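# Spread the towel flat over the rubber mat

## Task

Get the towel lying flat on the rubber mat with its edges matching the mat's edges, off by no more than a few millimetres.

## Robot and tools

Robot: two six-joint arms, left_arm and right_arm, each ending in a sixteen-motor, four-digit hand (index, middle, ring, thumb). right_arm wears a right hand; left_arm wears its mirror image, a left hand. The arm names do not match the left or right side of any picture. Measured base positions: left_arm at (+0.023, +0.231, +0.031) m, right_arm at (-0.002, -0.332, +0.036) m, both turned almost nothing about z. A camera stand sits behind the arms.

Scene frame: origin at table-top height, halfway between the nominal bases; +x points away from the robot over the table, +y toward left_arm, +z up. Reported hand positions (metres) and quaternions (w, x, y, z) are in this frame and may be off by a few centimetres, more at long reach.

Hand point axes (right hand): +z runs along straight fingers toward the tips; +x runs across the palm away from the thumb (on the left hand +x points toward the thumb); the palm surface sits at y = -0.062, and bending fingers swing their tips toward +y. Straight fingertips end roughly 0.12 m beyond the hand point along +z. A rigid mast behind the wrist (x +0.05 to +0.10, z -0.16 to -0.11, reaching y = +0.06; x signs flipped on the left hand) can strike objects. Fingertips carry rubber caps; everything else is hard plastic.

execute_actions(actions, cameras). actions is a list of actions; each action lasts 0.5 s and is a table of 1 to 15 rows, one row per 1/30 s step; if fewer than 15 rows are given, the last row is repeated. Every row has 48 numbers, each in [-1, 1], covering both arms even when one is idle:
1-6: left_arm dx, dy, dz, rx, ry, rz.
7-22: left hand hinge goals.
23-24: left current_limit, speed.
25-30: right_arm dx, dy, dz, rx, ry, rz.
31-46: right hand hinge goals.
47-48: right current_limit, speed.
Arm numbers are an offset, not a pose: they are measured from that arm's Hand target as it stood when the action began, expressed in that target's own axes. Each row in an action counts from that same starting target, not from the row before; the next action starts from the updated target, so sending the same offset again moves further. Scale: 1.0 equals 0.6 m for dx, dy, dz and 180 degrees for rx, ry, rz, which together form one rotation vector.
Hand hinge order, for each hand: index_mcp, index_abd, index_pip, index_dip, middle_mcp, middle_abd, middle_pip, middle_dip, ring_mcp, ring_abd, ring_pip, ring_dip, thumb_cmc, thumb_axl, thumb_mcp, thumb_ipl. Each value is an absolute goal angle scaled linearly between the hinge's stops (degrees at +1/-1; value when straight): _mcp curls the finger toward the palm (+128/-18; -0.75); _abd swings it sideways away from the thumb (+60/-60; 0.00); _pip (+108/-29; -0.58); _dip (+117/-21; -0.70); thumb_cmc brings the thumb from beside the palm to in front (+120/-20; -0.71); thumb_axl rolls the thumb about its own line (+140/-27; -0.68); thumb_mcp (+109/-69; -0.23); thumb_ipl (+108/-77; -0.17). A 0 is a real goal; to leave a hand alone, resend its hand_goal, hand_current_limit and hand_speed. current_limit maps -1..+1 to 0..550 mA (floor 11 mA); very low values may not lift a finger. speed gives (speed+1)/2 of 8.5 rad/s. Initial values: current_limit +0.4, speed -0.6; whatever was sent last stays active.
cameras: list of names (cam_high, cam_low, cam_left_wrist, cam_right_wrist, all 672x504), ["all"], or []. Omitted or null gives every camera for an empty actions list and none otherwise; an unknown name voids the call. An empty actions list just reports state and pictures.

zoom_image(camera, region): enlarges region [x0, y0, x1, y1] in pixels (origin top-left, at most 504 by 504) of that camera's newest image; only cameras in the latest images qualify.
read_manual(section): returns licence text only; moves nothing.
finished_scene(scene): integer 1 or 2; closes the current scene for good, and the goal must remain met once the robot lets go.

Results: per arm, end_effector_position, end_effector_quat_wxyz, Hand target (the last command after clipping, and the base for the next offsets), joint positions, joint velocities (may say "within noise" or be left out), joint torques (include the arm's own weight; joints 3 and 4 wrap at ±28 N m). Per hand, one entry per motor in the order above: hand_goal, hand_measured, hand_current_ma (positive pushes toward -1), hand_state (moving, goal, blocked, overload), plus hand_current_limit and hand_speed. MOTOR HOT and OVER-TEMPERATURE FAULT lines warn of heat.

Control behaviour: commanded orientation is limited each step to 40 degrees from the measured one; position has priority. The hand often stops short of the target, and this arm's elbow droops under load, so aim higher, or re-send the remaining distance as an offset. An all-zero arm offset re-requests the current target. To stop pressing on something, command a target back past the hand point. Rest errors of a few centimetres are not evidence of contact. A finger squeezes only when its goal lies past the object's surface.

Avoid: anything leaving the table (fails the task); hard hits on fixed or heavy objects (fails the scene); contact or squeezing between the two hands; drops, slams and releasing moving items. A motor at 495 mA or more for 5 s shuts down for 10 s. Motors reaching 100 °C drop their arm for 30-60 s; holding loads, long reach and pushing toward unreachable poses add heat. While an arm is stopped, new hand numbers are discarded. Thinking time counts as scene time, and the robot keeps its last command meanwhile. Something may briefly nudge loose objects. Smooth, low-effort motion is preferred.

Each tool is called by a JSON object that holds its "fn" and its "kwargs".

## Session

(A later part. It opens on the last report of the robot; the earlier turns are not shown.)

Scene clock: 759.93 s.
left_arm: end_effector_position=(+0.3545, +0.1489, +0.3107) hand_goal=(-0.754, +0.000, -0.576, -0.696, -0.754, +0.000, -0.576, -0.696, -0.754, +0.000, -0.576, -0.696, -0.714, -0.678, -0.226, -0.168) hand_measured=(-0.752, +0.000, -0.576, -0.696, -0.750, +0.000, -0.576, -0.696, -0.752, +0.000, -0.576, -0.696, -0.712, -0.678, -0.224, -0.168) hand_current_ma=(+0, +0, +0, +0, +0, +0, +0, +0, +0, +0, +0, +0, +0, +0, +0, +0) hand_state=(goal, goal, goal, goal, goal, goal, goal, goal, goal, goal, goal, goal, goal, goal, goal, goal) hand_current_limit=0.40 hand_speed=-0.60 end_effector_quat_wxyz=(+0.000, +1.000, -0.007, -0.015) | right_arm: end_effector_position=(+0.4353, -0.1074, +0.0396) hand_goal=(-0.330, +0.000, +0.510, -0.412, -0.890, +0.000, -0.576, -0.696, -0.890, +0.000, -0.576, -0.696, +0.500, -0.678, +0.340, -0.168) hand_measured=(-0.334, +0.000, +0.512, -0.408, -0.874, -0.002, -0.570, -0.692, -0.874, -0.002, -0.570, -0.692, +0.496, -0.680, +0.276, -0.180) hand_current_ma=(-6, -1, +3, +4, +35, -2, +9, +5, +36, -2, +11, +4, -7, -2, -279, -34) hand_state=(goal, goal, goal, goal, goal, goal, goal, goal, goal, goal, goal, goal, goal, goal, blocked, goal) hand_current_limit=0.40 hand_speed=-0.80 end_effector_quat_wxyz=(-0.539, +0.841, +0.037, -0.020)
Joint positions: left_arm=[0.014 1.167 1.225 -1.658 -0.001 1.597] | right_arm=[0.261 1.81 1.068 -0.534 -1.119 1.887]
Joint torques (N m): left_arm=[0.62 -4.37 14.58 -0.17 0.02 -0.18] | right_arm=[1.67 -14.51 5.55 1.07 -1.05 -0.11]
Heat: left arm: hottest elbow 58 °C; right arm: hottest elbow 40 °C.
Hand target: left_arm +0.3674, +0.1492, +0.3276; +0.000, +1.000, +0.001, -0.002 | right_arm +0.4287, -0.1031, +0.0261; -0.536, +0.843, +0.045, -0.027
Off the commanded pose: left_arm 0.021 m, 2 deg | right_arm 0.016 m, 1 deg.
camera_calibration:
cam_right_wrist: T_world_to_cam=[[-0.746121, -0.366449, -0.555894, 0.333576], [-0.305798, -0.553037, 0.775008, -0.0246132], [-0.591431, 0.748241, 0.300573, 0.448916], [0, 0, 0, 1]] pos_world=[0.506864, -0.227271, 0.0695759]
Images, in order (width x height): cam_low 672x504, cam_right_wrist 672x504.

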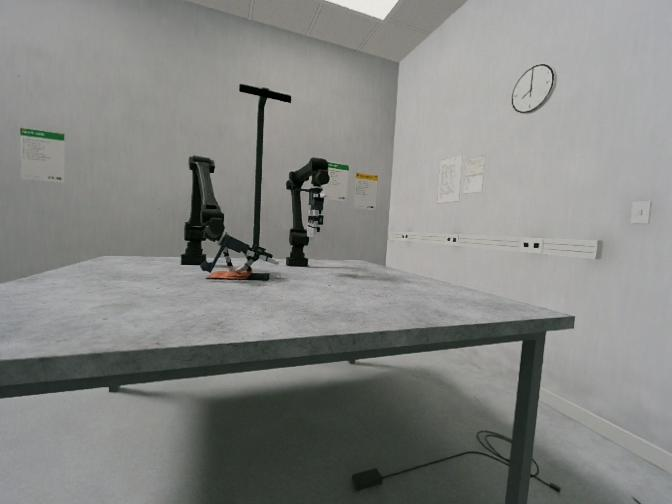

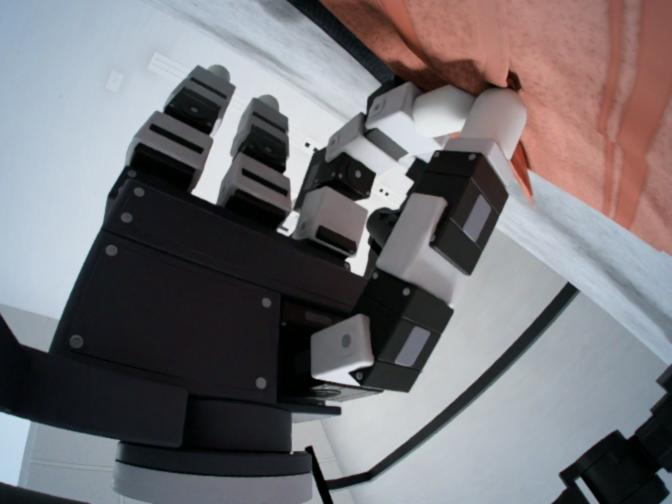

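{"fn": "execute_actions", "kwargs": {"actions": [[[0,0,0,0,0,0,-0.754,0,-0.576,-0.696,-0.754,0,-0.576,-0.696,-0.754,0,-0.576,-0.696,-0.714,-0.678,-0.226,-0.168,0.4,-0.6,0,0,0,0,0,0,-0.28,0,0.51,-0.412,-0.89,0,-0.576,-0.696,-0.89,0,-0.576,-0.696,0.5,-0.678,0.46,-0.168,0.4,-0.8]],[[0,0,0,0,0,0,-0.754,0,-0.576,-0.696,-0.754,0,-0.576,-0.696,-0.754,0,-0.576,-0.696,-0.714,-0.678,-0.226,-0.168,0.4,-0.6,0,-0.038,-0.0175,0,0,0,-0.28,0,0.51,-0.412,-0.89,0,-0.576,-0.696,-0.89,0,-0.576,-0.696,0.5,-0.678,0.46,-0.168,0.4,-0.8]]], "cameras": ["cam_low","cam_right_wrist"]}}

{"fn": "zoom_image", "kwargs": {"camera": "cam_right_wrist", "region": [360, 0, 660, 200]}}

{"fn": "zoom_image", "kwargs": {"camera": "cam_low", "region": [170, 220, 290, 300]}}

Scene clock: 766.60 s.
left_arm: end_effector_position=(+0.3545, +0.1489, +0.3107) hand_goal=(-0.754, +0.000, -0.576, -0.696, -0.754, +0.000, -0.576, -0.696, -0.754, +0.000, -0.576, -0.696, -0.714, -0.678, -0.226, -0.168) hand_measured=(-0.752, +0.000, -0.576, -0.696, -0.750, +0.000, -0.576, -0.696, -0.752, +0.000, -0.576, -0.696, -0.712, -0.678, -0.224, -0.168) hand_current_ma=(+0, +0, +0, +0, +0, +0, +0, +0, +0, +0, +0, +0, +0, +0, +0, +0) hand_state=(goal, goal, goal, goal, goal, goal, goal, goal, goal, goal, goal, goal, goal, goal, goal, goal) hand_current_limit=0.40 hand_speed=-0.60 end_effector_quat_wxyz=(+0.000, +1.000, -0.007, -0.015) | right_arm: end_effector_position=(+0.4265, -0.1088, +0.0414) hand_goal=(-0.280, +0.000, +0.510, -0.412, -0.890, +0.000, -0.576, -0.696, -0.890, +0.000, -0.576, -0.696, +0.500, -0.678, +0.460, -0.168) hand_measured=(-0.326, +0.002, +0.502, -0.412, -0.874, -0.002, -0.570, -0.692, -0.874, -0.002, -0.570, -0.692, +0.498, -0.680, +0.288, -0.184) hand_current_ma=(-141, +2, -14, +0, +35, -2, +9, +5, +36, -2, +11, +4, -2, -2, -385, -49) hand_state=(blocked, goal, goal, goal, goal, goal, goal, goal, goal, goal, goal, goal, goal, goal, blocked, goal) hand_current_limit=0.40 hand_speed=-0.80 end_effector_quat_wxyz=(-0.536, +0.843, +0.031, -0.034)
Joint positions: left_arm=[0.014 1.167 1.225 -1.658 -0.001 1.597] | right_arm=[0.262 1.804 1.068 -0.581 -1.119 1.878]
Joint torques (N m): left_arm=[0.91 -4.66 14.6 -0.21 0.03 -0.2] | right_arm=[1.55 -18.08 6.8 0.34 -1.07 -0.02]
Heat: left arm: hottest elbow 58 °C; right arm: hottest elbow 40 °C.
Hand target: left_arm +0.3674, +0.1492, +0.3276; +0.000, +1.000, +0.001, -0.002 | right_arm +0.4288, -0.1030, +0.0512; -0.536, +0.842, +0.045, -0.027
Off the commanded pose: left_arm 0.021 m, 2 deg | right_arm 0.012 m, 2 deg.
camera_calibration:
cam_right_wrist: T_world_to_cam=[[-0.761076, -0.374862, -0.529378, 0.331842], [-0.278481, -0.548248, 0.788589, -0.0412049], [-0.585842, 0.747598, 0.312867, 0.441381], [0, 0, 0, 1]] pos_world=[0.499662, -0.228171, 0.0700706]
Images, in order (width x height): cam_low 672x504, cam_right_wrist 672x504.

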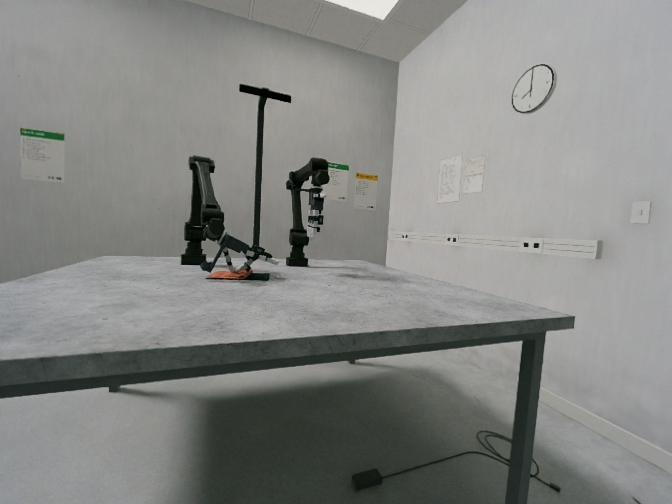

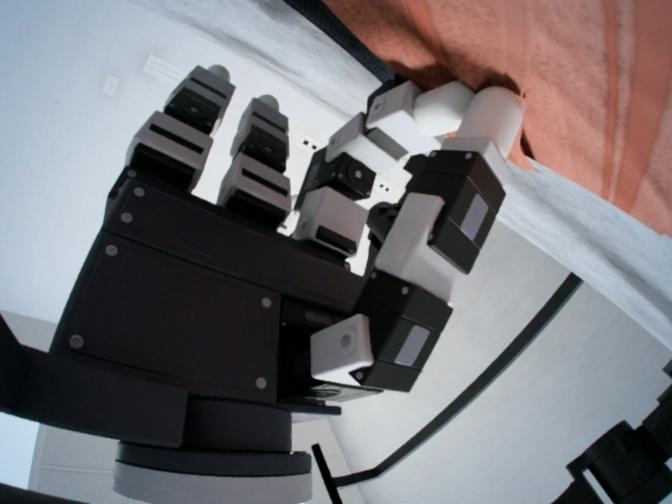

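Scaled by 1.680 from the camera's 672x504 image, which has a finer 960x720 frame.

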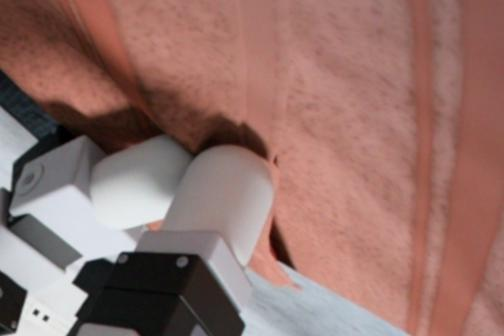

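Scaled by 4.200.

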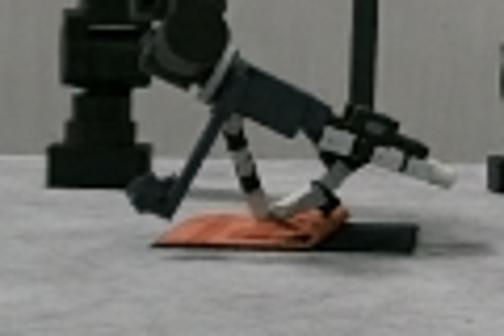

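{"fn": "execute_actions", "kwargs": {"actions": [[[0,0,0,0,0,0,-0.754,0,-0.576,-0.696,-0.754,0,-0.576,-0.696,-0.754,0,-0.576,-0.696,-0.714,-0.678,-0.226,-0.168,0.4,-0.6,0.01,-0.038,-0.0175,0,0,0,-0.28,0,0.51,-0.412,-0.89,0,-0.576,-0.696,-0.89,0,-0.576,-0.696,0.5,-0.678,0.46,-0.168,0.4,-0.8]]], "cameras": ["cam_low","cam_right_wrist"]}}

{"fn": "zoom_image", "kwargs": {"camera": "cam_right_wrist", "region": [360, 0, 660, 200]}}

{"fn": "zoom_image", "kwargs": {"camera": "cam_low", "region": [170, 220, 290, 300]}}

Scene clock: 770.90 s.
left_arm: end_effector_position=(+0.3545, +0.1489, +0.3107) hand_goal=(-0.754, +0.000, -0.576, -0.696, -0.754, +0.000, -0.576, -0.696, -0.754, +0.000, -0.576, -0.696, -0.714, -0.678, -0.226, -0.168) hand_measured=(-0.752, +0.000, -0.576, -0.696, -0.750, +0.000, -0.576, -0.696, -0.752, +0.000, -0.576, -0.696, -0.712, -0.678, -0.224, -0.168) hand_current_ma=(+0, +0, +0, +0, +0, +0, +0, +0, +0, +0, +0, +0, +0, +0, +0, +0) hand_state=(goal, goal, goal, goal, goal, goal, goal, goal, goal, goal, goal, goal, goal, goal, goal, goal) hand_current_limit=0.40 hand_speed=-0.60 end_effector_quat_wxyz=(+0.000, +1.000, -0.007, -0.015) | right_arm: end_effector_position=(+0.4155, -0.1116, +0.0581) hand_goal=(-0.280, +0.000, +0.510, -0.412, -0.890, +0.000, -0.576, -0.696, -0.890, +0.000, -0.576, -0.696, +0.500, -0.678, +0.460, -0.168) hand_measured=(-0.326, +0.002, +0.502, -0.412, -0.874, -0.002, -0.570, -0.692, -0.874, -0.002, -0.570, -0.692, +0.498, -0.680, +0.288, -0.184) hand_current_ma=(-141, +2, -14, +0, +35, -2, +9, +5, +36, -2, +11, +4, -2, -2, -385, -49) hand_state=(blocked, goal, goal, goal, goal, goal, goal, goal, goal, goal, goal, goal, goal, goal, blocked, goal) hand_current_limit=0.40 hand_speed=-0.80 end_effector_quat_wxyz=(-0.533, +0.845, +0.023, -0.048)
Joint positions: left_arm=[0.014 1.167 1.225 -1.658 -0.001 1.597] | right_arm=[0.262 1.765 1.068 -0.653 -1.117 1.877]
Joint torques (N m): left_arm=[0.67 -4.78 14.67 -0.24 0.02 -0.19] | right_arm=[1.49 -17.08 9.84 0.38 -1.16 -0.02]
Heat: left arm: hottest elbow 58 °C; right arm: hottest elbow 40 °C.
Hand target: left_arm +0.3674, +0.1492, +0.3276; +0.000, +1.000, +0.001, -0.002 | right_arm +0.4346, -0.1022, +0.0764; -0.536, +0.842, +0.045, -0.027
Off the commanded pose: left_arm 0.021 m, 2 deg | right_arm 0.028 m, 3 deg.
camera_calibration:
cam_right_wrist: T_world_to_cam=[[-0.776955, -0.379539, -0.502285, 0.335745], [-0.253661, -0.541482, 0.801532, -0.0692836], [-0.576191, 0.750165, 0.324433, 0.427223], [0, 0, 0, 1]] pos_world=[0.489446, -0.230575, 0.0855672]
Images, in order (width x height): cam_low 672x504, cam_right_wrist 672x504.

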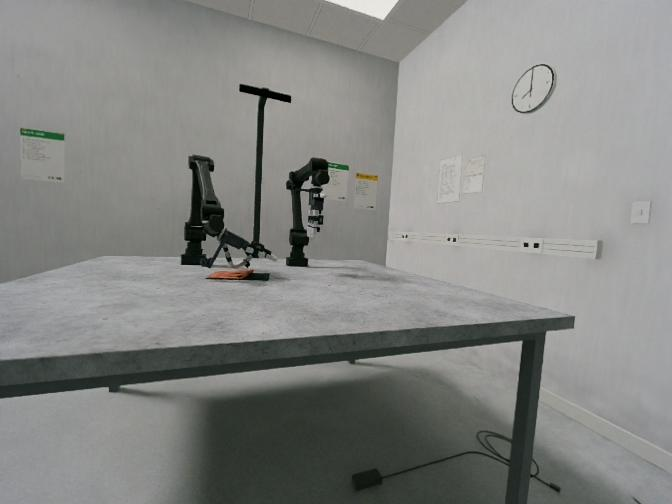

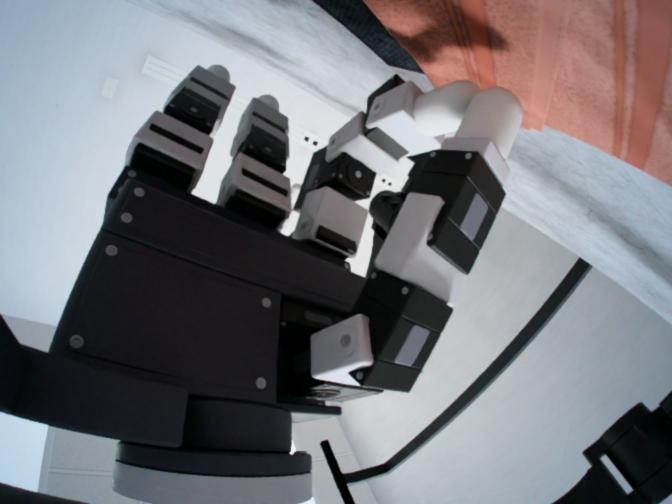

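Scaled by 1.680 from the camera's 672x504 image, which has a finer 960x720 frame.

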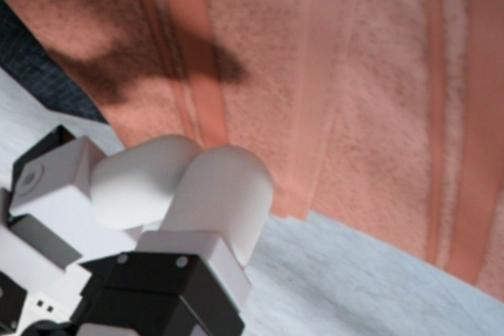

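Scaled by 4.200.

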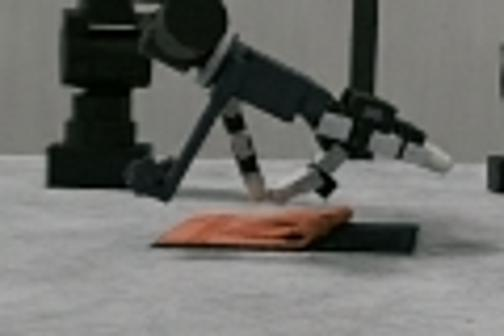

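{"fn": "execute_actions", "kwargs": {"actions": [[[0,0,0,0,0,0,-0.754,0,-0.576,-0.696,-0.754,0,-0.576,-0.696,-0.754,0,-0.576,-0.696,-0.714,-0.678,-0.226,-0.168,0.4,-0.6,0,-0.06,-0.03,0,0,0,-0.329,0,0.51,-0.412,-0.89,0,-0.576,-0.696,-0.89,0,-0.576,-0.696,0.5,-0.678,0,0.2,0,-0.6]],[[0,0,0,0,0,0,-0.754,0,-0.576,-0.696,-0.754,0,-0.576,-0.696,-0.754,0,-0.576,-0.696,-0.714,-0.678,-0.226,-0.168,0.4,-0.6,0,0.09,-0.19,0,0,0,-0.329,0,0.51,-0.412,-0.89,0,-0.576,-0.696,-0.89,0,-0.576,-0.696,0.5,-0.678,-0.2135,0.2638,0,-0.6]],[[0,0,0,0,0,0,-0.754,0,-0.576,-0.696,-0.754,0,-0.576,-0.696,-0.754,0,-0.576,-0.696,-0.714,-0.678,-0.226,-0.168,0.4,-0.6,0,0.09,-0.19,0,0,0,-0.329,0,0.51,-0.412,-0.89,0,-0.576,-0.696,-0.89,0,-0.576,-0.696,0.5,-0.678,-0.2135,0.2638,0,-0.6]]], "cameras": ["cam_high"]}}

{"fn": "zoom_image", "kwargs": {"camera": "cam_high", "region": [250, 195, 370, 315]}}

Scene clock: 791.07 s.
left_arm: end_effector_position=(+0.3545, +0.1489, +0.3107) hand_goal=(-0.754, +0.000, -0.576, -0.696, -0.754, +0.000, -0.576, -0.696, -0.754, +0.000, -0.576, -0.696, -0.714, -0.678, -0.226, -0.168) hand_measured=(-0.752, +0.000, -0.576, -0.696, -0.750, +0.000, -0.576, -0.696, -0.752, +0.000, -0.576, -0.696, -0.712, -0.678, -0.224, -0.168) hand_current_ma=(+0, +0, +0, +0, +0, +0, +0, +0, +0, +0, +0, +0, +0, +0, +0, +0) hand_state=(goal, goal, goal, goal, goal, goal, goal, goal, goal, goal, goal, goal, goal, goal, goal, goal) hand_current_limit=0.40 hand_speed=-0.60 end_effector_quat_wxyz=(+0.000, +1.000, -0.007, -0.015) | right_arm: end_effector_position=(+0.4450, -0.3521, +0.1070) hand_goal=(-0.330, +0.000, +0.510, -0.412, -0.890, +0.000, -0.576, -0.696, -0.890, +0.000, -0.576, -0.696, +0.500, -0.678, -0.214, +0.264) hand_measured=(-0.328, +0.002, +0.506, -0.412, -0.874, -0.002, -0.570, -0.692, -0.874, -0.002, -0.570, -0.692, +0.500, -0.680, -0.212, +0.262) hand_current_ma=(+4, +2, -6, +0, +35, -1, +9, +5, +36, -1, +11, +4, +0, -2, +4, -3) hand_state=(goal, goal, goal, goal, goal, goal, goal, goal, goal, goal, goal, goal, goal, goal, goal, goal) hand_current_limit=0.00 hand_speed=-0.60 end_effector_quat_wxyz=(-0.530, +0.848, +0.018, -0.024)
Joint positions: left_arm=[0.014 1.167 1.225 -1.658 -0.001 1.597] | right_arm=[-0.238 1.894 1.389 -1.673 -1.009 0.907]
Joint torques (N m): left_arm=[0.5 -4.89 14.61 -0.27 0 -0.21] | right_arm=[1.2 -17.03 9.57 -1.24 -0.79 0]
Heat: left arm: hottest elbow 58 °C; right arm: hottest elbow 42 °C.
Hand target: left_arm +0.3674, +0.1492, +0.3276; +0.000, +1.000, +0.001, -0.002 | right_arm +0.4612, -0.3541, +0.1154; -0.536, +0.842, +0.045, -0.027
Off the commanded pose: left_arm 0.021 m, 2 deg | right_arm 0.018 m, 3 deg.
joint sent to its limit (right arm) — joint 4 (wrist pitch), lower limit. The joint targets are off in orientation, not in position.
Images, in order (width x height): cam_high 672x504.

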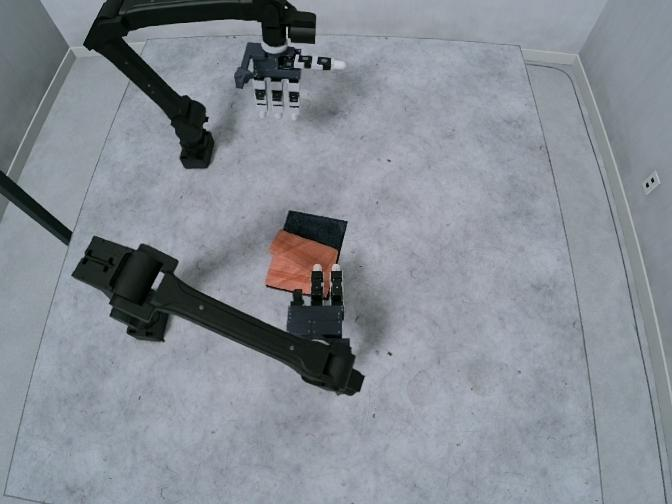

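Scaled by 4.200.

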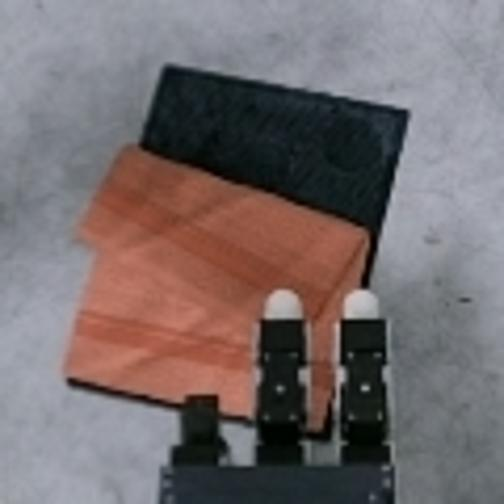

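{"fn": "execute_actions", "kwargs": {"actions": [[[0,0,0,0,0,0,-0.754,0,-0.576,-0.696,-0.754,0,-0.576,-0.696,-0.754,0,-0.576,-0.696,-0.714,-0.678,-0.226,-0.168,0.4,-0.6,-0.0114,-0.0395,0.1096,0,0,0,-0.329,0,0.51,-0.412,-0.89,0,-0.576,-0.696,-0.89,0,-0.576,-0.696,0.5,-0.678,-0.1427,0.2616,0,-0.6]],[[0,0,0,0,0,0,-0.754,0,-0.576,-0.696,-0.754,0,-0.576,-0.696,-0.754,0,-0.576,-0.696,-0.714,-0.678,-0.226,-0.168,0.4,-0.6,-0.0114,-0.0395,0.1096,0,0,0,-0.329,0,0.51,-0.412,-0.89,0,-0.576,-0.696,-0.89,0,-0.576,-0.696,0.5,-0.678,-0.1427,0.2616,0,-0.6]],[[0,0,0,0,0,0,-0.754,0,-0.576,-0.696,-0.754,0,-0.576,-0.696,-0.754,0,-0.576,-0.696,-0.714,-0.678,-0.226,-0.168,0.4,-0.6,-0.0114,-0.0395,0.1096,0,0,0,-0.329,0,0.51,-0.412,-0.89,0,-0.576,-0.696,-0.89,0,-0.576,-0.696,0.5,-0.678,-0.1427,0.2616,0,-0.6]],[[0,0,0,0,0,0,-0.754,0,-0.576,-0.696,-0.754,0,-0.576,-0.696,-0.754,0,-0.576,-0.696,-0.714,-0.678,-0.226,-0.168,0.4,-0.6,-0.0114,-0.0395,0.1096,0,0,0,-0.329,0,0.51,-0.412,-0.89,0,-0.576,-0.696,-0.89,0,-0.576,-0.696,0.5,-0.678,-0.1427,0.2616,0,-0.6]],[[0,0,0,0,0,0,-0.754,0,-0.576,-0.696,-0.754,0,-0.576,-0.696,-0.754,0,-0.576,-0.696,-0.714,-0.678,-0.226,-0.168,0.4,-0.6,0,0.0453,0.0211,0,0,0,-0.329,0,0.51,-0.412,-0.89,0,-0.576,-0.696,-0.89,0,-0.576,-0.696,0.5,-0.678,-0.1427,0.2616,0,-0.6]]], "cameras": ["cam_low","cam_right_wrist"]}}

{"fn": "zoom_image", "kwargs": {"camera": "cam_right_wrist", "region": [340, 0, 670, 220]}}

{"fn": "zoom_image", "kwargs": {"camera": "cam_low", "region": [170, 220, 290, 300]}}

Scene clock: 818.90 s.
left_arm: end_effector_position=(+0.3545, +0.1489, +0.3107) hand_goal=(-0.754, +0.000, -0.576, -0.696, -0.754, +0.000, -0.576, -0.696, -0.754, +0.000, -0.576, -0.696, -0.714, -0.678, -0.226, -0.168) hand_measured=(-0.752, +0.000, -0.576, -0.696, -0.750, +0.000, -0.576, -0.696, -0.752, +0.000, -0.576, -0.696, -0.712, -0.678, -0.224, -0.168) hand_current_ma=(+0, +0, +0, +0, +0, +0, +0, +0, +0, +0, +0, +0, +0, +0, +0, +0) hand_state=(goal, goal, goal, goal, goal, goal, goal, goal, goal, goal, goal, goal, goal, goal, goal, goal) hand_current_limit=0.40 hand_speed=-0.60 end_effector_quat_wxyz=(+0.000, +1.000, -0.007, -0.015) | right_arm: end_effector_position=(+0.4056, -0.0769, +0.0659) hand_goal=(-0.330, +0.000, +0.510, -0.412, -0.890, +0.000, -0.576, -0.696, -0.890, +0.000, -0.576, -0.696, +0.500, -0.678, -0.142, +0.262) hand_measured=(-0.326, +0.002, +0.506, -0.412, -0.874, -0.002, -0.570, -0.692, -0.874, -0.002, -0.570, -0.692, +0.500, -0.680, -0.142, +0.262) hand_current_ma=(+4, +2, -6, +0, +35, -1, +9, +5, +36, -1, +11, +4, +0, -2, -1, +0) hand_state=(goal, goal, goal, goal, goal, goal, goal, goal, goal, goal, goal, goal, goal, goal, goal, goal) hand_current_limit=0.00 hand_speed=-0.60 end_effector_quat_wxyz=(-0.538, +0.841, +0.053, -0.025)
Joint positions: left_arm=[0.014 1.167 1.225 -1.658 -0.001 1.597] | right_arm=[0.341 1.714 1.011 -0.48 -1.099 1.984]
Joint torques (N m): left_arm=[0.67 -4.66 14.56 -0.34 0.03 -0.21] | right_arm=[0.09 -14.56 6.01 1.47 -1 0.17]
Heat: left arm: hottest elbow 58 °C; right arm: hottest elbow 42 °C.
Hand target: left_arm +0.3674, +0.1492, +0.3276; +0.000, +1.000, +0.001, -0.002 | right_arm +0.4050, -0.0802, +0.0597; -0.536, +0.842, +0.045, -0.027
Off the commanded pose: left_arm 0.021 m, 2 deg | right_arm 0.007 m, 1 deg.
camera_calibration:
cam_right_wrist: T_world_to_cam=[[-0.729223, -0.391969, -0.560887, 0.328706], [-0.293621, -0.561142, 0.773891, -0.0426913], [-0.618078, 0.729027, 0.294107, 0.41045], [0, 0, 0, 1]] pos_world=[0.480856, -0.194342, 0.0966891]
Images, in order (width x height): cam_low 672x504, cam_right_wrist 672x504.

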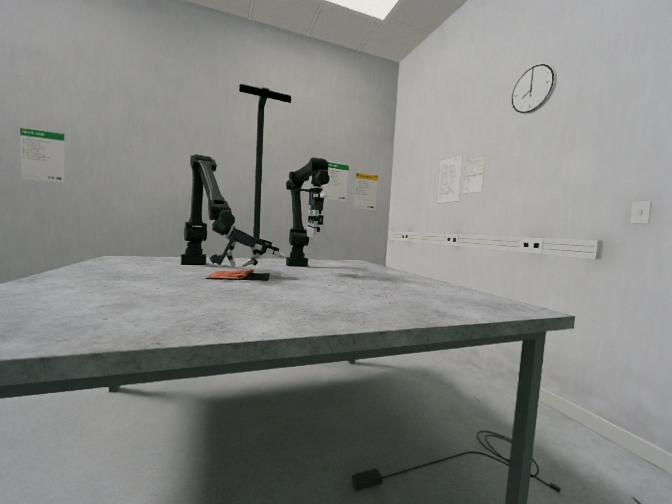

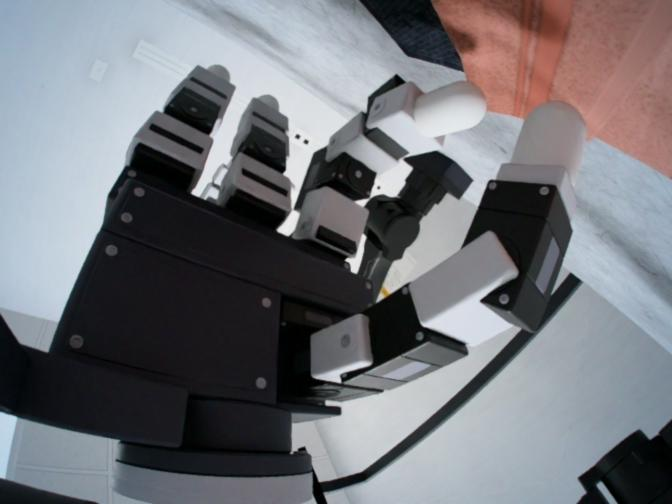

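Scaled by 1.527 from the camera's 672x504 image, which has a finer 960x720 frame.

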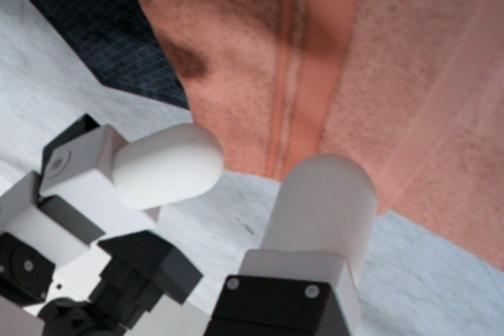

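Scaled by 4.200.

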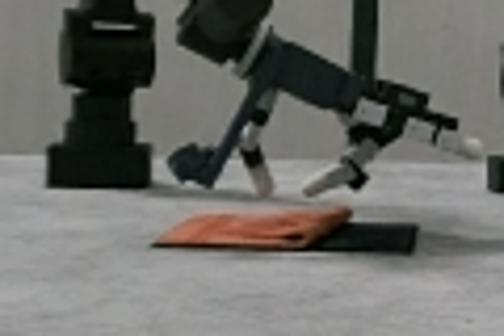

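{"fn": "execute_actions", "kwargs": {"actions": [[[0,0,0,0,0,0,-0.754,0,-0.576,-0.696,-0.754,0,-0.576,-0.696,-0.754,0,-0.576,-0.696,-0.714,-0.678,-0.226,-0.168,0.4,-0.6,0,0.0227,0.0106,0,0,0,-0.329,0,0.51,-0.412,-0.89,0,-0.576,-0.696,-0.89,0,-0.576,-0.696,0.5,-0.678,-0.1427,0.2616,0,-0.6]]], "cameras": ["cam_low","cam_right_wrist"]}}

{"fn": "zoom_image", "kwargs": {"camera": "cam_right_wrist", "region": [340, 0, 670, 220]}}

{"fn": "zoom_image", "kwargs": {"camera": "cam_low", "region": [170, 220, 290, 300]}}

Scene clock: 824.70 s.
left_arm: end_effector_position=(+0.3545, +0.1489, +0.3107) hand_goal=(-0.754, +0.000, -0.576, -0.696, -0.754, +0.000, -0.576, -0.696, -0.754, +0.000, -0.576, -0.696, -0.714, -0.678, -0.226, -0.168) hand_measured=(-0.752, +0.000, -0.576, -0.696, -0.750, +0.000, -0.576, -0.696, -0.752, +0.000, -0.576, -0.696, -0.712, -0.678, -0.224, -0.168) hand_current_ma=(+0, +0, +0, +0, +0, +0, +0, +0, +0, +0, +0, +0, +0, +0, +0, +0) hand_state=(goal, goal, goal, goal, goal, goal, goal, goal, goal, goal, goal, goal, goal, goal, goal, goal) hand_current_limit=0.40 hand_speed=-0.60 end_effector_quat_wxyz=(+0.000, +1.000, -0.007, -0.015) | right_arm: end_effector_position=(+0.4046, -0.0773, +0.0493) hand_goal=(-0.330, +0.000, +0.510, -0.412, -0.890, +0.000, -0.576, -0.696, -0.890, +0.000, -0.576, -0.696, +0.500, -0.678, -0.142, +0.262) hand_measured=(-0.326, +0.002, +0.506, -0.412, -0.874, -0.002, -0.570, -0.692, -0.874, -0.002, -0.570, -0.692, +0.500, -0.680, -0.142, +0.262) hand_current_ma=(+4, +2, -6, +0, +35, -1, +9, +5, +36, -1, +11, +4, +0, -2, -1, +0) hand_state=(goal, goal, goal, goal, goal, goal, goal, goal, goal, goal, goal, goal, goal, goal, goal, goal) hand_current_limit=0.00 hand_speed=-0.60 end_effector_quat_wxyz=(-0.537, +0.842, +0.052, -0.027)
Joint positions: left_arm=[0.014 1.167 1.225 -1.658 -0.001 1.597] | right_arm=[0.341 1.745 0.997 -0.439 -1.098 1.985]
Joint torques (N m): left_arm=[0.79 -4.72 14.64 -0.21 0.03 -0.19] | right_arm=[0.09 -14.8 6.01 1.47 -1.03 0.16]
Heat: left arm: hottest elbow 58 °C; right arm: hottest elbow 41 °C.
Hand target: left_arm +0.3674, +0.1492, +0.3276; +0.000, +1.000, +0.001, -0.002 | right_arm +0.4050, -0.0802, +0.0448; -0.536, +0.842, +0.045, -0.027
Off the commanded pose: left_arm 0.021 m, 2 deg | right_arm 0.005 m, 1 deg.
camera_calibration:
cam_right_wrist: T_world_to_cam=[[-0.732049, -0.392439, -0.556862, 0.319393], [-0.290615, -0.559409, 0.776276, -0.0315836], [-0.616154, 0.730105, 0.295466, 0.414212], [0, 0, 0, 1]] pos_world=[0.479851, -0.194744, 0.0799899]
Images, in order (width x height): cam_low 672x504, cam_right_wrist 672x504.

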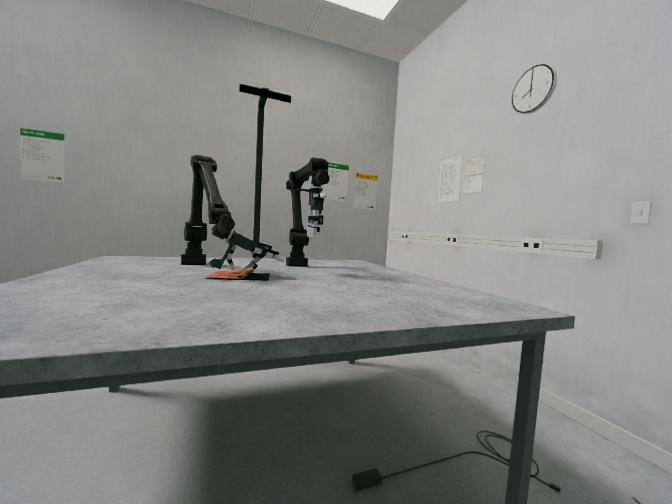

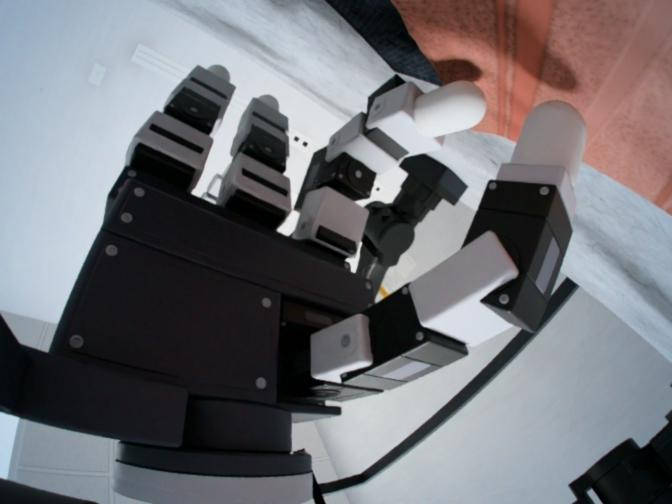

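Scaled by 1.527 from the camera's 672x504 image, which has a finer 960x720 frame.

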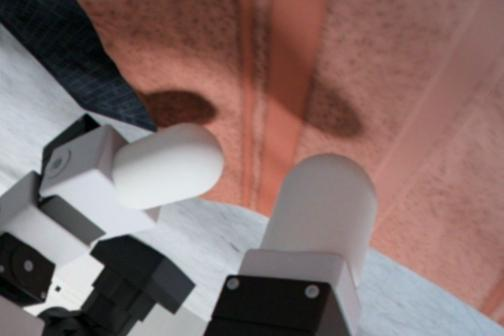

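Scaled by 4.200.

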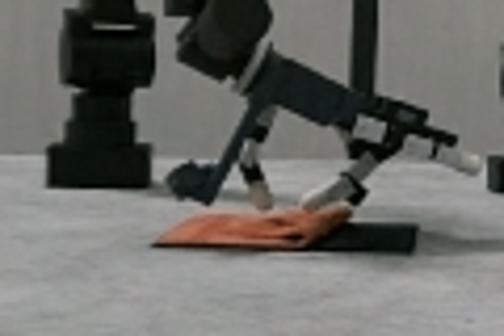

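{"fn": "execute_actions", "kwargs": {"actions": [[[0,0,0,0,0,0,-0.754,0,-0.576,-0.696,-0.754,0,-0.576,-0.696,-0.754,0,-0.576,-0.696,-0.714,-0.678,-0.226,-0.168,0.4,-0.6,-0.0017,0.007,-0.015,0,0,0,-0.329,0,0.51,-0.412,-0.89,0,-0.576,-0.696,-0.89,0,-0.576,-0.696,0.5,-0.678,-0.1427,0.2616,0,-0.6]],[[0,0,0,0,0,0,-0.754,0,-0.576,-0.696,-0.754,0,-0.576,-0.696,-0.754,0,-0.576,-0.696,-0.714,-0.678,-0.226,-0.168,0.4,-0.6,0,0.018,0.0084,0,0,0,-0.329,0,0.51,-0.412,-0.89,0,-0.576,-0.696,-0.89,0,-0.576,-0.696,0.5,-0.678,-0.1427,0.2616,0,-0.6]]], "cameras": ["cam_low","cam_right_wrist"]}}

{"fn": "zoom_image", "kwargs": {"camera": "cam_right_wrist", "region": [340, 0, 670, 220]}}

Scene clock: 832.70 s.
left_arm: end_effector_position=(+0.3545, +0.1489, +0.3107) hand_goal=(-0.754, +0.000, -0.576, -0.696, -0.754, +0.000, -0.576, -0.696, -0.754, +0.000, -0.576, -0.696, -0.714, -0.678, -0.226, -0.168) hand_measured=(-0.752, +0.000, -0.576, -0.696, -0.750, +0.000, -0.576, -0.696, -0.752, +0.000, -0.576, -0.696, -0.712, -0.678, -0.224, -0.168) hand_current_ma=(+0, +0, +0, +0, +0, +0, +0, +0, +0, +0, +0, +0, +0, +0, +0, +0) hand_state=(goal, goal, goal, goal, goal, goal, goal, goal, goal, goal, goal, goal, goal, goal, goal, goal) hand_current_limit=0.40 hand_speed=-0.60 end_effector_quat_wxyz=(+0.000, +1.000, -0.007, -0.015) | right_arm: end_effector_position=(+0.4033, -0.0851, +0.0394) hand_goal=(-0.330, +0.000, +0.510, -0.412, -0.890, +0.000, -0.576, -0.696, -0.890, +0.000, -0.576, -0.696, +0.500, -0.678, -0.142, +0.262) hand_measured=(-0.326, +0.002, +0.512, -0.410, -0.874, -0.002, -0.570, -0.692, -0.874, -0.002, -0.570, -0.692, +0.500, -0.680, -0.142, +0.262) hand_current_ma=(+4, +2, +2, +1, +35, -1, +9, +5, +36, -1, +11, +4, +0, -2, -1, +0) hand_state=(goal, goal, goal, goal, goal, goal, goal, goal, goal, goal, goal, goal, goal, goal, goal, goal) hand_current_limit=0.00 hand_speed=-0.60 end_effector_quat_wxyz=(-0.536, +0.843, +0.047, -0.030)
Joint positions: left_arm=[0.014 1.167 1.225 -1.658 -0.001 1.597] | right_arm=[0.326 1.762 0.991 -0.447 -1.102 1.963]
Joint torques (N m): left_arm=[0.67 -4.6 14.6 -0.23 0.01 -0.22] | right_arm=[-0.26 -14.92 5.61 1.4 -1.2 -0.02]
Heat: left arm: hottest elbow 58 °C; right arm: hottest elbow 41 °C.
Hand target: left_arm +0.3674, +0.1492, +0.3276; +0.000, +1.000, +0.001, -0.002 | right_arm +0.4050, -0.0901, +0.0328; -0.536, +0.843, +0.045, -0.027
Off the commanded pose: left_arm 0.021 m, 2 deg | right_arm 0.008 m, 0 deg.
camera_calibration:
cam_right_wrist: T_world_to_cam=[[-0.739831, -0.391195, -0.547372, 0.312737], [-0.284414, -0.55546, 0.781391, -0.0309222], [-0.60972, 0.733778, 0.299686, 0.41963], [0, 0, 0, 1]] pos_world=[0.478434, -0.20275, 0.0695887]
Images, in order (width x height): cam_low 672x504, cam_right_wrist 672x504.

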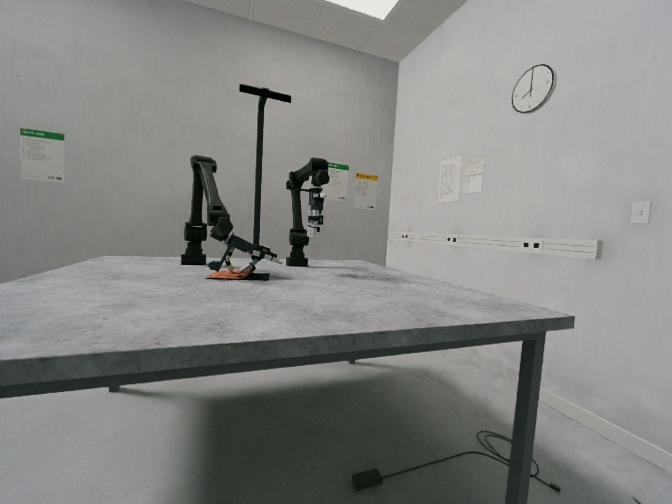

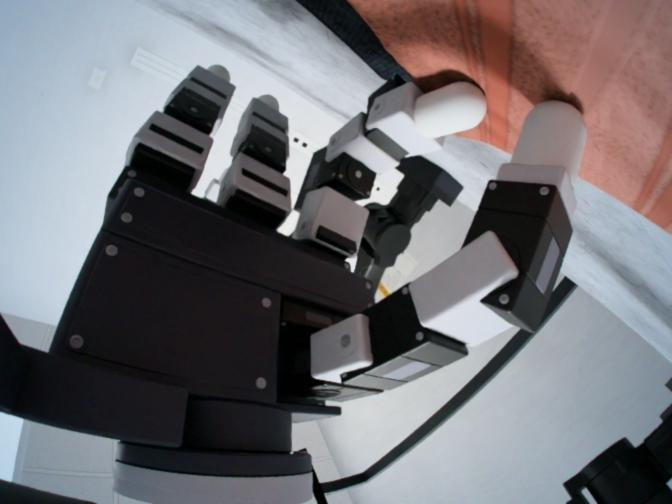

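Scaled by 1.527 from the camera's 672x504 image, which has a finer 960x720 frame.

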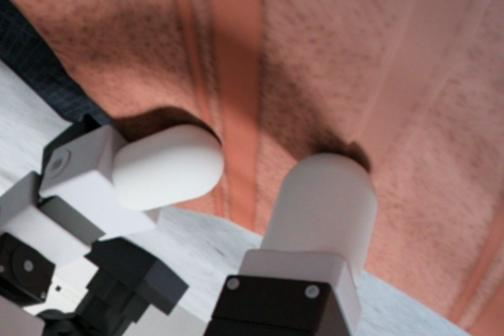

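{"fn": "execute_actions", "kwargs": {"actions": [[[0,0,0,0,0,0,-0.754,0,-0.576,-0.696,-0.754,0,-0.576,-0.696,-0.754,0,-0.576,-0.696,-0.714,-0.678,-0.226,-0.168,0.4,-0.6,0,0.01,0.0047,0,0,0,-0.329,0,0.51,-0.412,-0.89,0,-0.576,-0.696,-0.89,0,-0.576,-0.696,0.5,-0.678,0.0,0.13,0.4,-0.8]],[[0,0,0,0,0,0,-0.754,0,-0.576,-0.696,-0.754,0,-0.576,-0.696,-0.754,0,-0.576,-0.696,-0.714,-0.678,-0.226,-0.168,0.4,-0.6,0,0,0,0,0,0,-0.329,0,0.51,-0.412,-0.89,0,-0.576,-0.696,-0.89,0,-0.576,-0.696,0.5,-0.678,0.14,0,0.4,-0.8]]], "cameras": ["cam_low","cam_right_wrist"]}}

{"fn": "zoom_image", "kwargs": {"camera": "cam_right_wrist", "region": [340, 0, 670, 220]}}

{"fn": "zoom_image", "kwargs": {"camera": "cam_low", "region": [170, 220, 290, 300]}}

Scene clock: 840.87 s.
left_arm: end_effector_position=(+0.3545, +0.1489, +0.3107) hand_goal=(-0.754, +0.000, -0.576, -0.696, -0.754, +0.000, -0.576, -0.696, -0.754, +0.000, -0.576, -0.696, -0.714, -0.678, -0.226, -0.168) hand_measured=(-0.752, +0.000, -0.576, -0.696, -0.750, +0.000, -0.576, -0.696, -0.752, +0.000, -0.576, -0.696, -0.712, -0.678, -0.224, -0.168) hand_current_ma=(+0, +0, +0, +0, +0, +0, +0, +0, +0, +0, +0, +0, +0, +0, +0, +0) hand_state=(goal, goal, goal, goal, goal, goal, goal, goal, goal, goal, goal, goal, goal, goal, goal, goal) hand_current_limit=0.40 hand_speed=-0.60 end_effector_quat_wxyz=(+0.000, +1.000, -0.007, -0.015) | right_arm: end_effector_position=(+0.4074, -0.0893, +0.0398) hand_goal=(-0.330, +0.000, +0.510, -0.412, -0.890, +0.000, -0.576, -0.696, -0.890, +0.000, -0.576, -0.696, +0.500, -0.678, +0.140, +0.000) hand_measured=(-0.326, +0.000, +0.512, -0.410, -0.874, -0.002, -0.570, -0.692, -0.874, -0.002, -0.570, -0.692, +0.484, -0.684, +0.070, -0.008) hand_current_ma=(+5, +1, +1, +1, +35, -1, +9, +5, +36, -1, +11, +4, -34, -12, -303, -20) hand_state=(goal, goal, goal, goal, goal, goal, goal, goal, goal, goal, goal, goal, goal, goal, blocked, goal) hand_current_limit=0.40 hand_speed=-0.80 end_effector_quat_wxyz=(-0.537, +0.842, +0.040, -0.026)
Joint positions: left_arm=[0.014 1.167 1.225 -1.658 -0.001 1.597] | right_arm=[0.313 1.763 0.991 -0.437 -1.104 1.974]
Joint torques (N m): left_arm=[0.38 -4.84 14.64 -0.2 0.02 -0.18] | right_arm=[0.62 -13.51 5.34 1.69 -1.14 -0.12]
Heat: left arm: hottest elbow 58 °C; right arm: hottest elbow 41 °C.
Hand target: left_arm +0.3674, +0.1492, +0.3276; +0.000, +1.000, +0.001, -0.002 | right_arm +0.4049, -0.0901, +0.0262; -0.536, +0.843, +0.045, -0.027
Off the commanded pose: left_arm 0.021 m, 2 deg | right_arm 0.014 m, 1 deg.
camera_calibration:
cam_right_wrist: T_world_to_cam=[[-0.746533, -0.377452, -0.547922, 0.318384], [-0.292798, -0.553113, 0.779959, -0.0287691], [-0.59746, 0.742696, 0.302399, 0.420664], [0, 0, 0, 1]] pos_world=[0.480591, -0.208163, 0.06968]
Images, in order (width x height): cam_low 672x504, cam_right_wrist 672x504.

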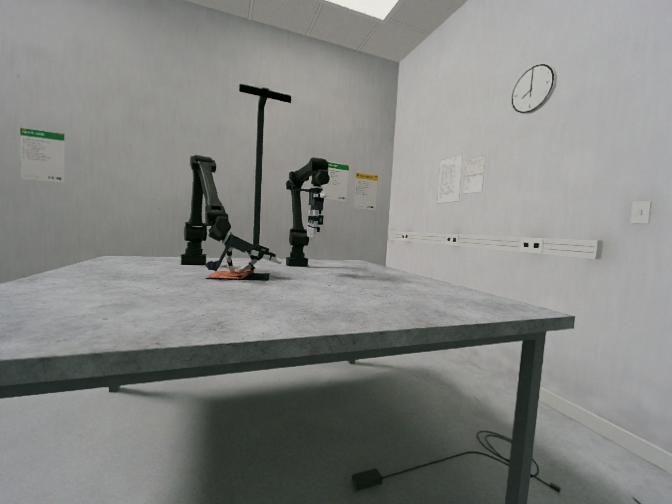

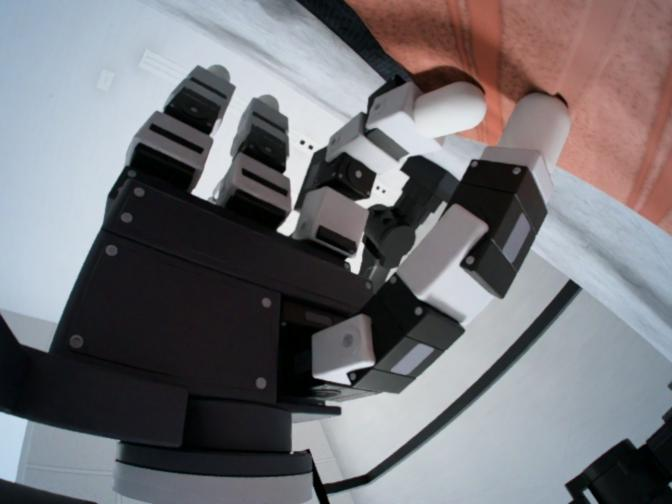

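Scaled by 1.527 from the camera's 672x504 image, which has a finer 960x720 frame.

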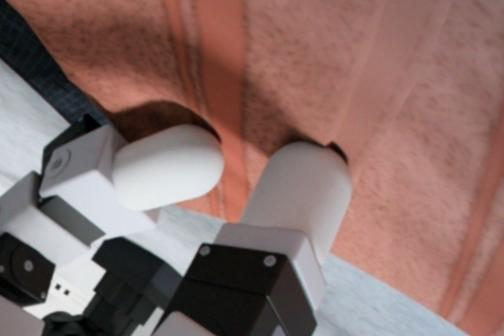

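Scaled by 4.200.

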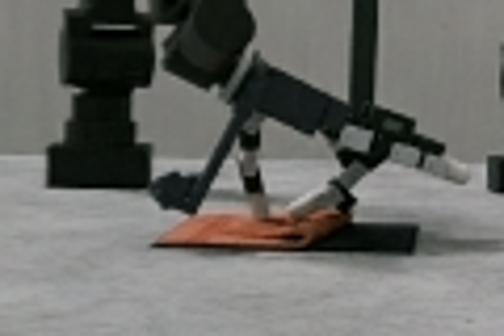

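{"fn": "execute_actions", "kwargs": {"actions": [[[0,0,0,0,0,0,-0.754,0,-0.576,-0.696,-0.754,0,-0.576,-0.696,-0.754,0,-0.576,-0.696,-0.714,-0.678,-0.226,-0.168,0.4,-0.6,0,0,0,0,0,0,-0.329,0,0.51,-0.412,-0.89,0,-0.576,-0.696,-0.89,0,-0.576,-0.696,0.5,-0.678,0.25,-0.1,0.4,-0.8]],[[0,0,0,0,0,0,-0.754,0,-0.576,-0.696,-0.754,0,-0.576,-0.696,-0.754,0,-0.576,-0.696,-0.714,-0.678,-0.226,-0.168,0.4,-0.6,0,0,0,0,0,0,-0.329,0,0.51,-0.412,-0.89,0,-0.576,-0.696,-0.89,0,-0.576,-0.696,0.5,-0.678,0.34,-0.168,0.4,-0.8]]], "cameras": ["cam_low","cam_right_wrist"]}}

{"fn": "zoom_image", "kwargs": {"camera": "cam_right_wrist", "region": [340, 0, 670, 220]}}

{"fn": "zoom_image", "kwargs": {"camera": "cam_low", "region": [170, 220, 290, 300]}}

Scene clock: 847.87 s.
left_arm: end_effector_position=(+0.3545, +0.1489, +0.3107) hand_goal=(-0.754, +0.000, -0.576, -0.696, -0.754, +0.000, -0.576, -0.696, -0.754, +0.000, -0.576, -0.696, -0.714, -0.678, -0.226, -0.168) hand_measured=(-0.752, +0.000, -0.576, -0.696, -0.750, +0.000, -0.576, -0.696, -0.752, +0.000, -0.576, -0.696, -0.712, -0.678, -0.224, -0.168) hand_current_ma=(+0, +0, +0, +0, +0, +0, +0, +0, +0, +0, +0, +0, +0, +0, +0, +0) hand_state=(goal, goal, goal, goal, goal, goal, goal, goal, goal, goal, goal, goal, goal, goal, goal, goal) hand_current_limit=0.40 hand_speed=-0.60 end_effector_quat_wxyz=(+0.000, +1.000, -0.007, -0.015) | right_arm: end_effector_position=(+0.4075, -0.0899, +0.0400) hand_goal=(-0.330, +0.000, +0.510, -0.412, -0.890, +0.000, -0.576, -0.696, -0.890, +0.000, -0.576, -0.696, +0.500, -0.678, +0.340, -0.168) hand_measured=(-0.326, +0.000, +0.512, -0.410, -0.874, -0.002, -0.570, -0.692, -0.874, -0.002, -0.570, -0.692, +0.484, -0.684, +0.188, -0.186) hand_current_ma=(+5, +1, +1, +1, +35, -1, +9, +5, +36, -1, +11, +4, -35, -12, -385, -53) hand_state=(goal, goal, goal, goal, goal, goal, goal, goal, goal, goal, goal, goal, goal, goal, blocked, goal) hand_current_limit=0.40 hand_speed=-0.80 end_effector_quat_wxyz=(-0.538, +0.842, +0.038, -0.027)
Joint positions: left_arm=[0.014 1.167 1.225 -1.658 -0.001 1.597] | right_arm=[0.311 1.763 0.991 -0.437 -1.104 1.977]
Joint torques (N m): left_arm=[0.97 -4.37 14.63 -0.17 0.03 -0.2] | right_arm=[0.73 -13.57 5.33 1.66 -1.12 -0.15]
Heat: left arm: hottest elbow 58 °C; right arm: hottest elbow 41 °C.
Hand target: left_arm +0.3674, +0.1492, +0.3276; +0.000, +1.000, +0.001, -0.002 | right_arm +0.4050, -0.0902, +0.0262; -0.536, +0.842, +0.045, -0.027
Off the commanded pose: left_arm 0.021 m, 2 deg | right_arm 0.014 m, 1 deg.
camera_calibration:
cam_right_wrist: T_world_to_cam=[[-0.749263, -0.375011, -0.545867, 0.319584], [-0.292106, -0.552598, 0.780583, -0.029488], [-0.594373, 0.744313, 0.304498, 0.420009], [0, 0, 0, 1]] pos_world=[0.480481, -0.209066, 0.0695762]
Images, in order (width x height): cam_low 672x504, cam_right_wrist 672x504.

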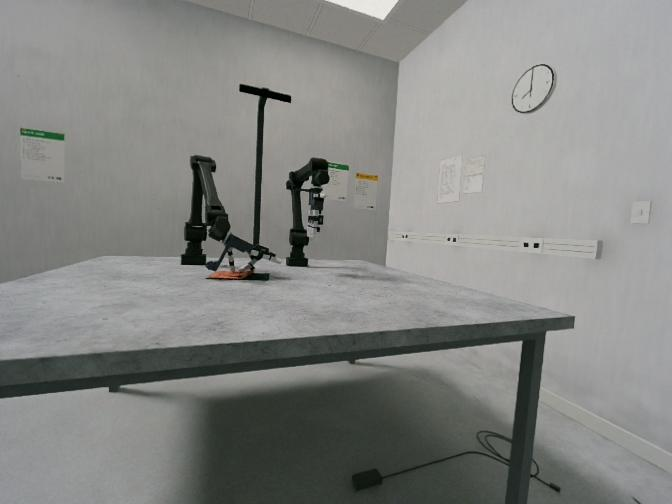

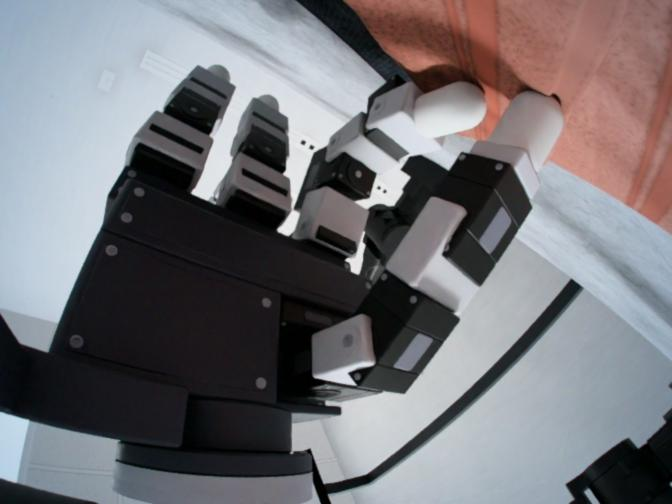

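Scaled by 1.527 from the camera's 672x504 image, which has a finer 960x720 frame.

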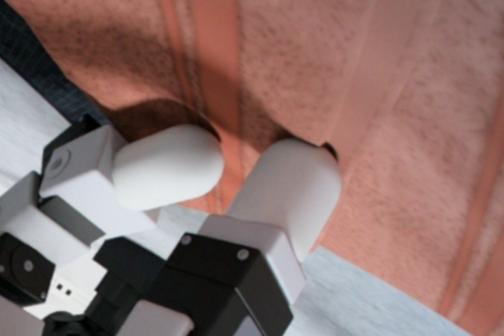

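Scaled by 4.200.

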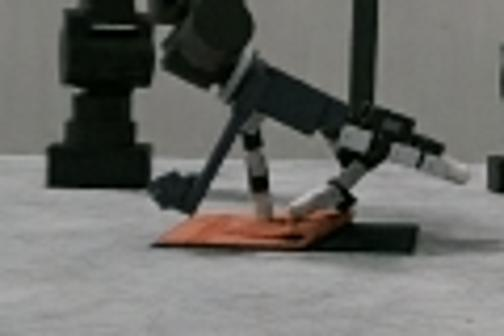

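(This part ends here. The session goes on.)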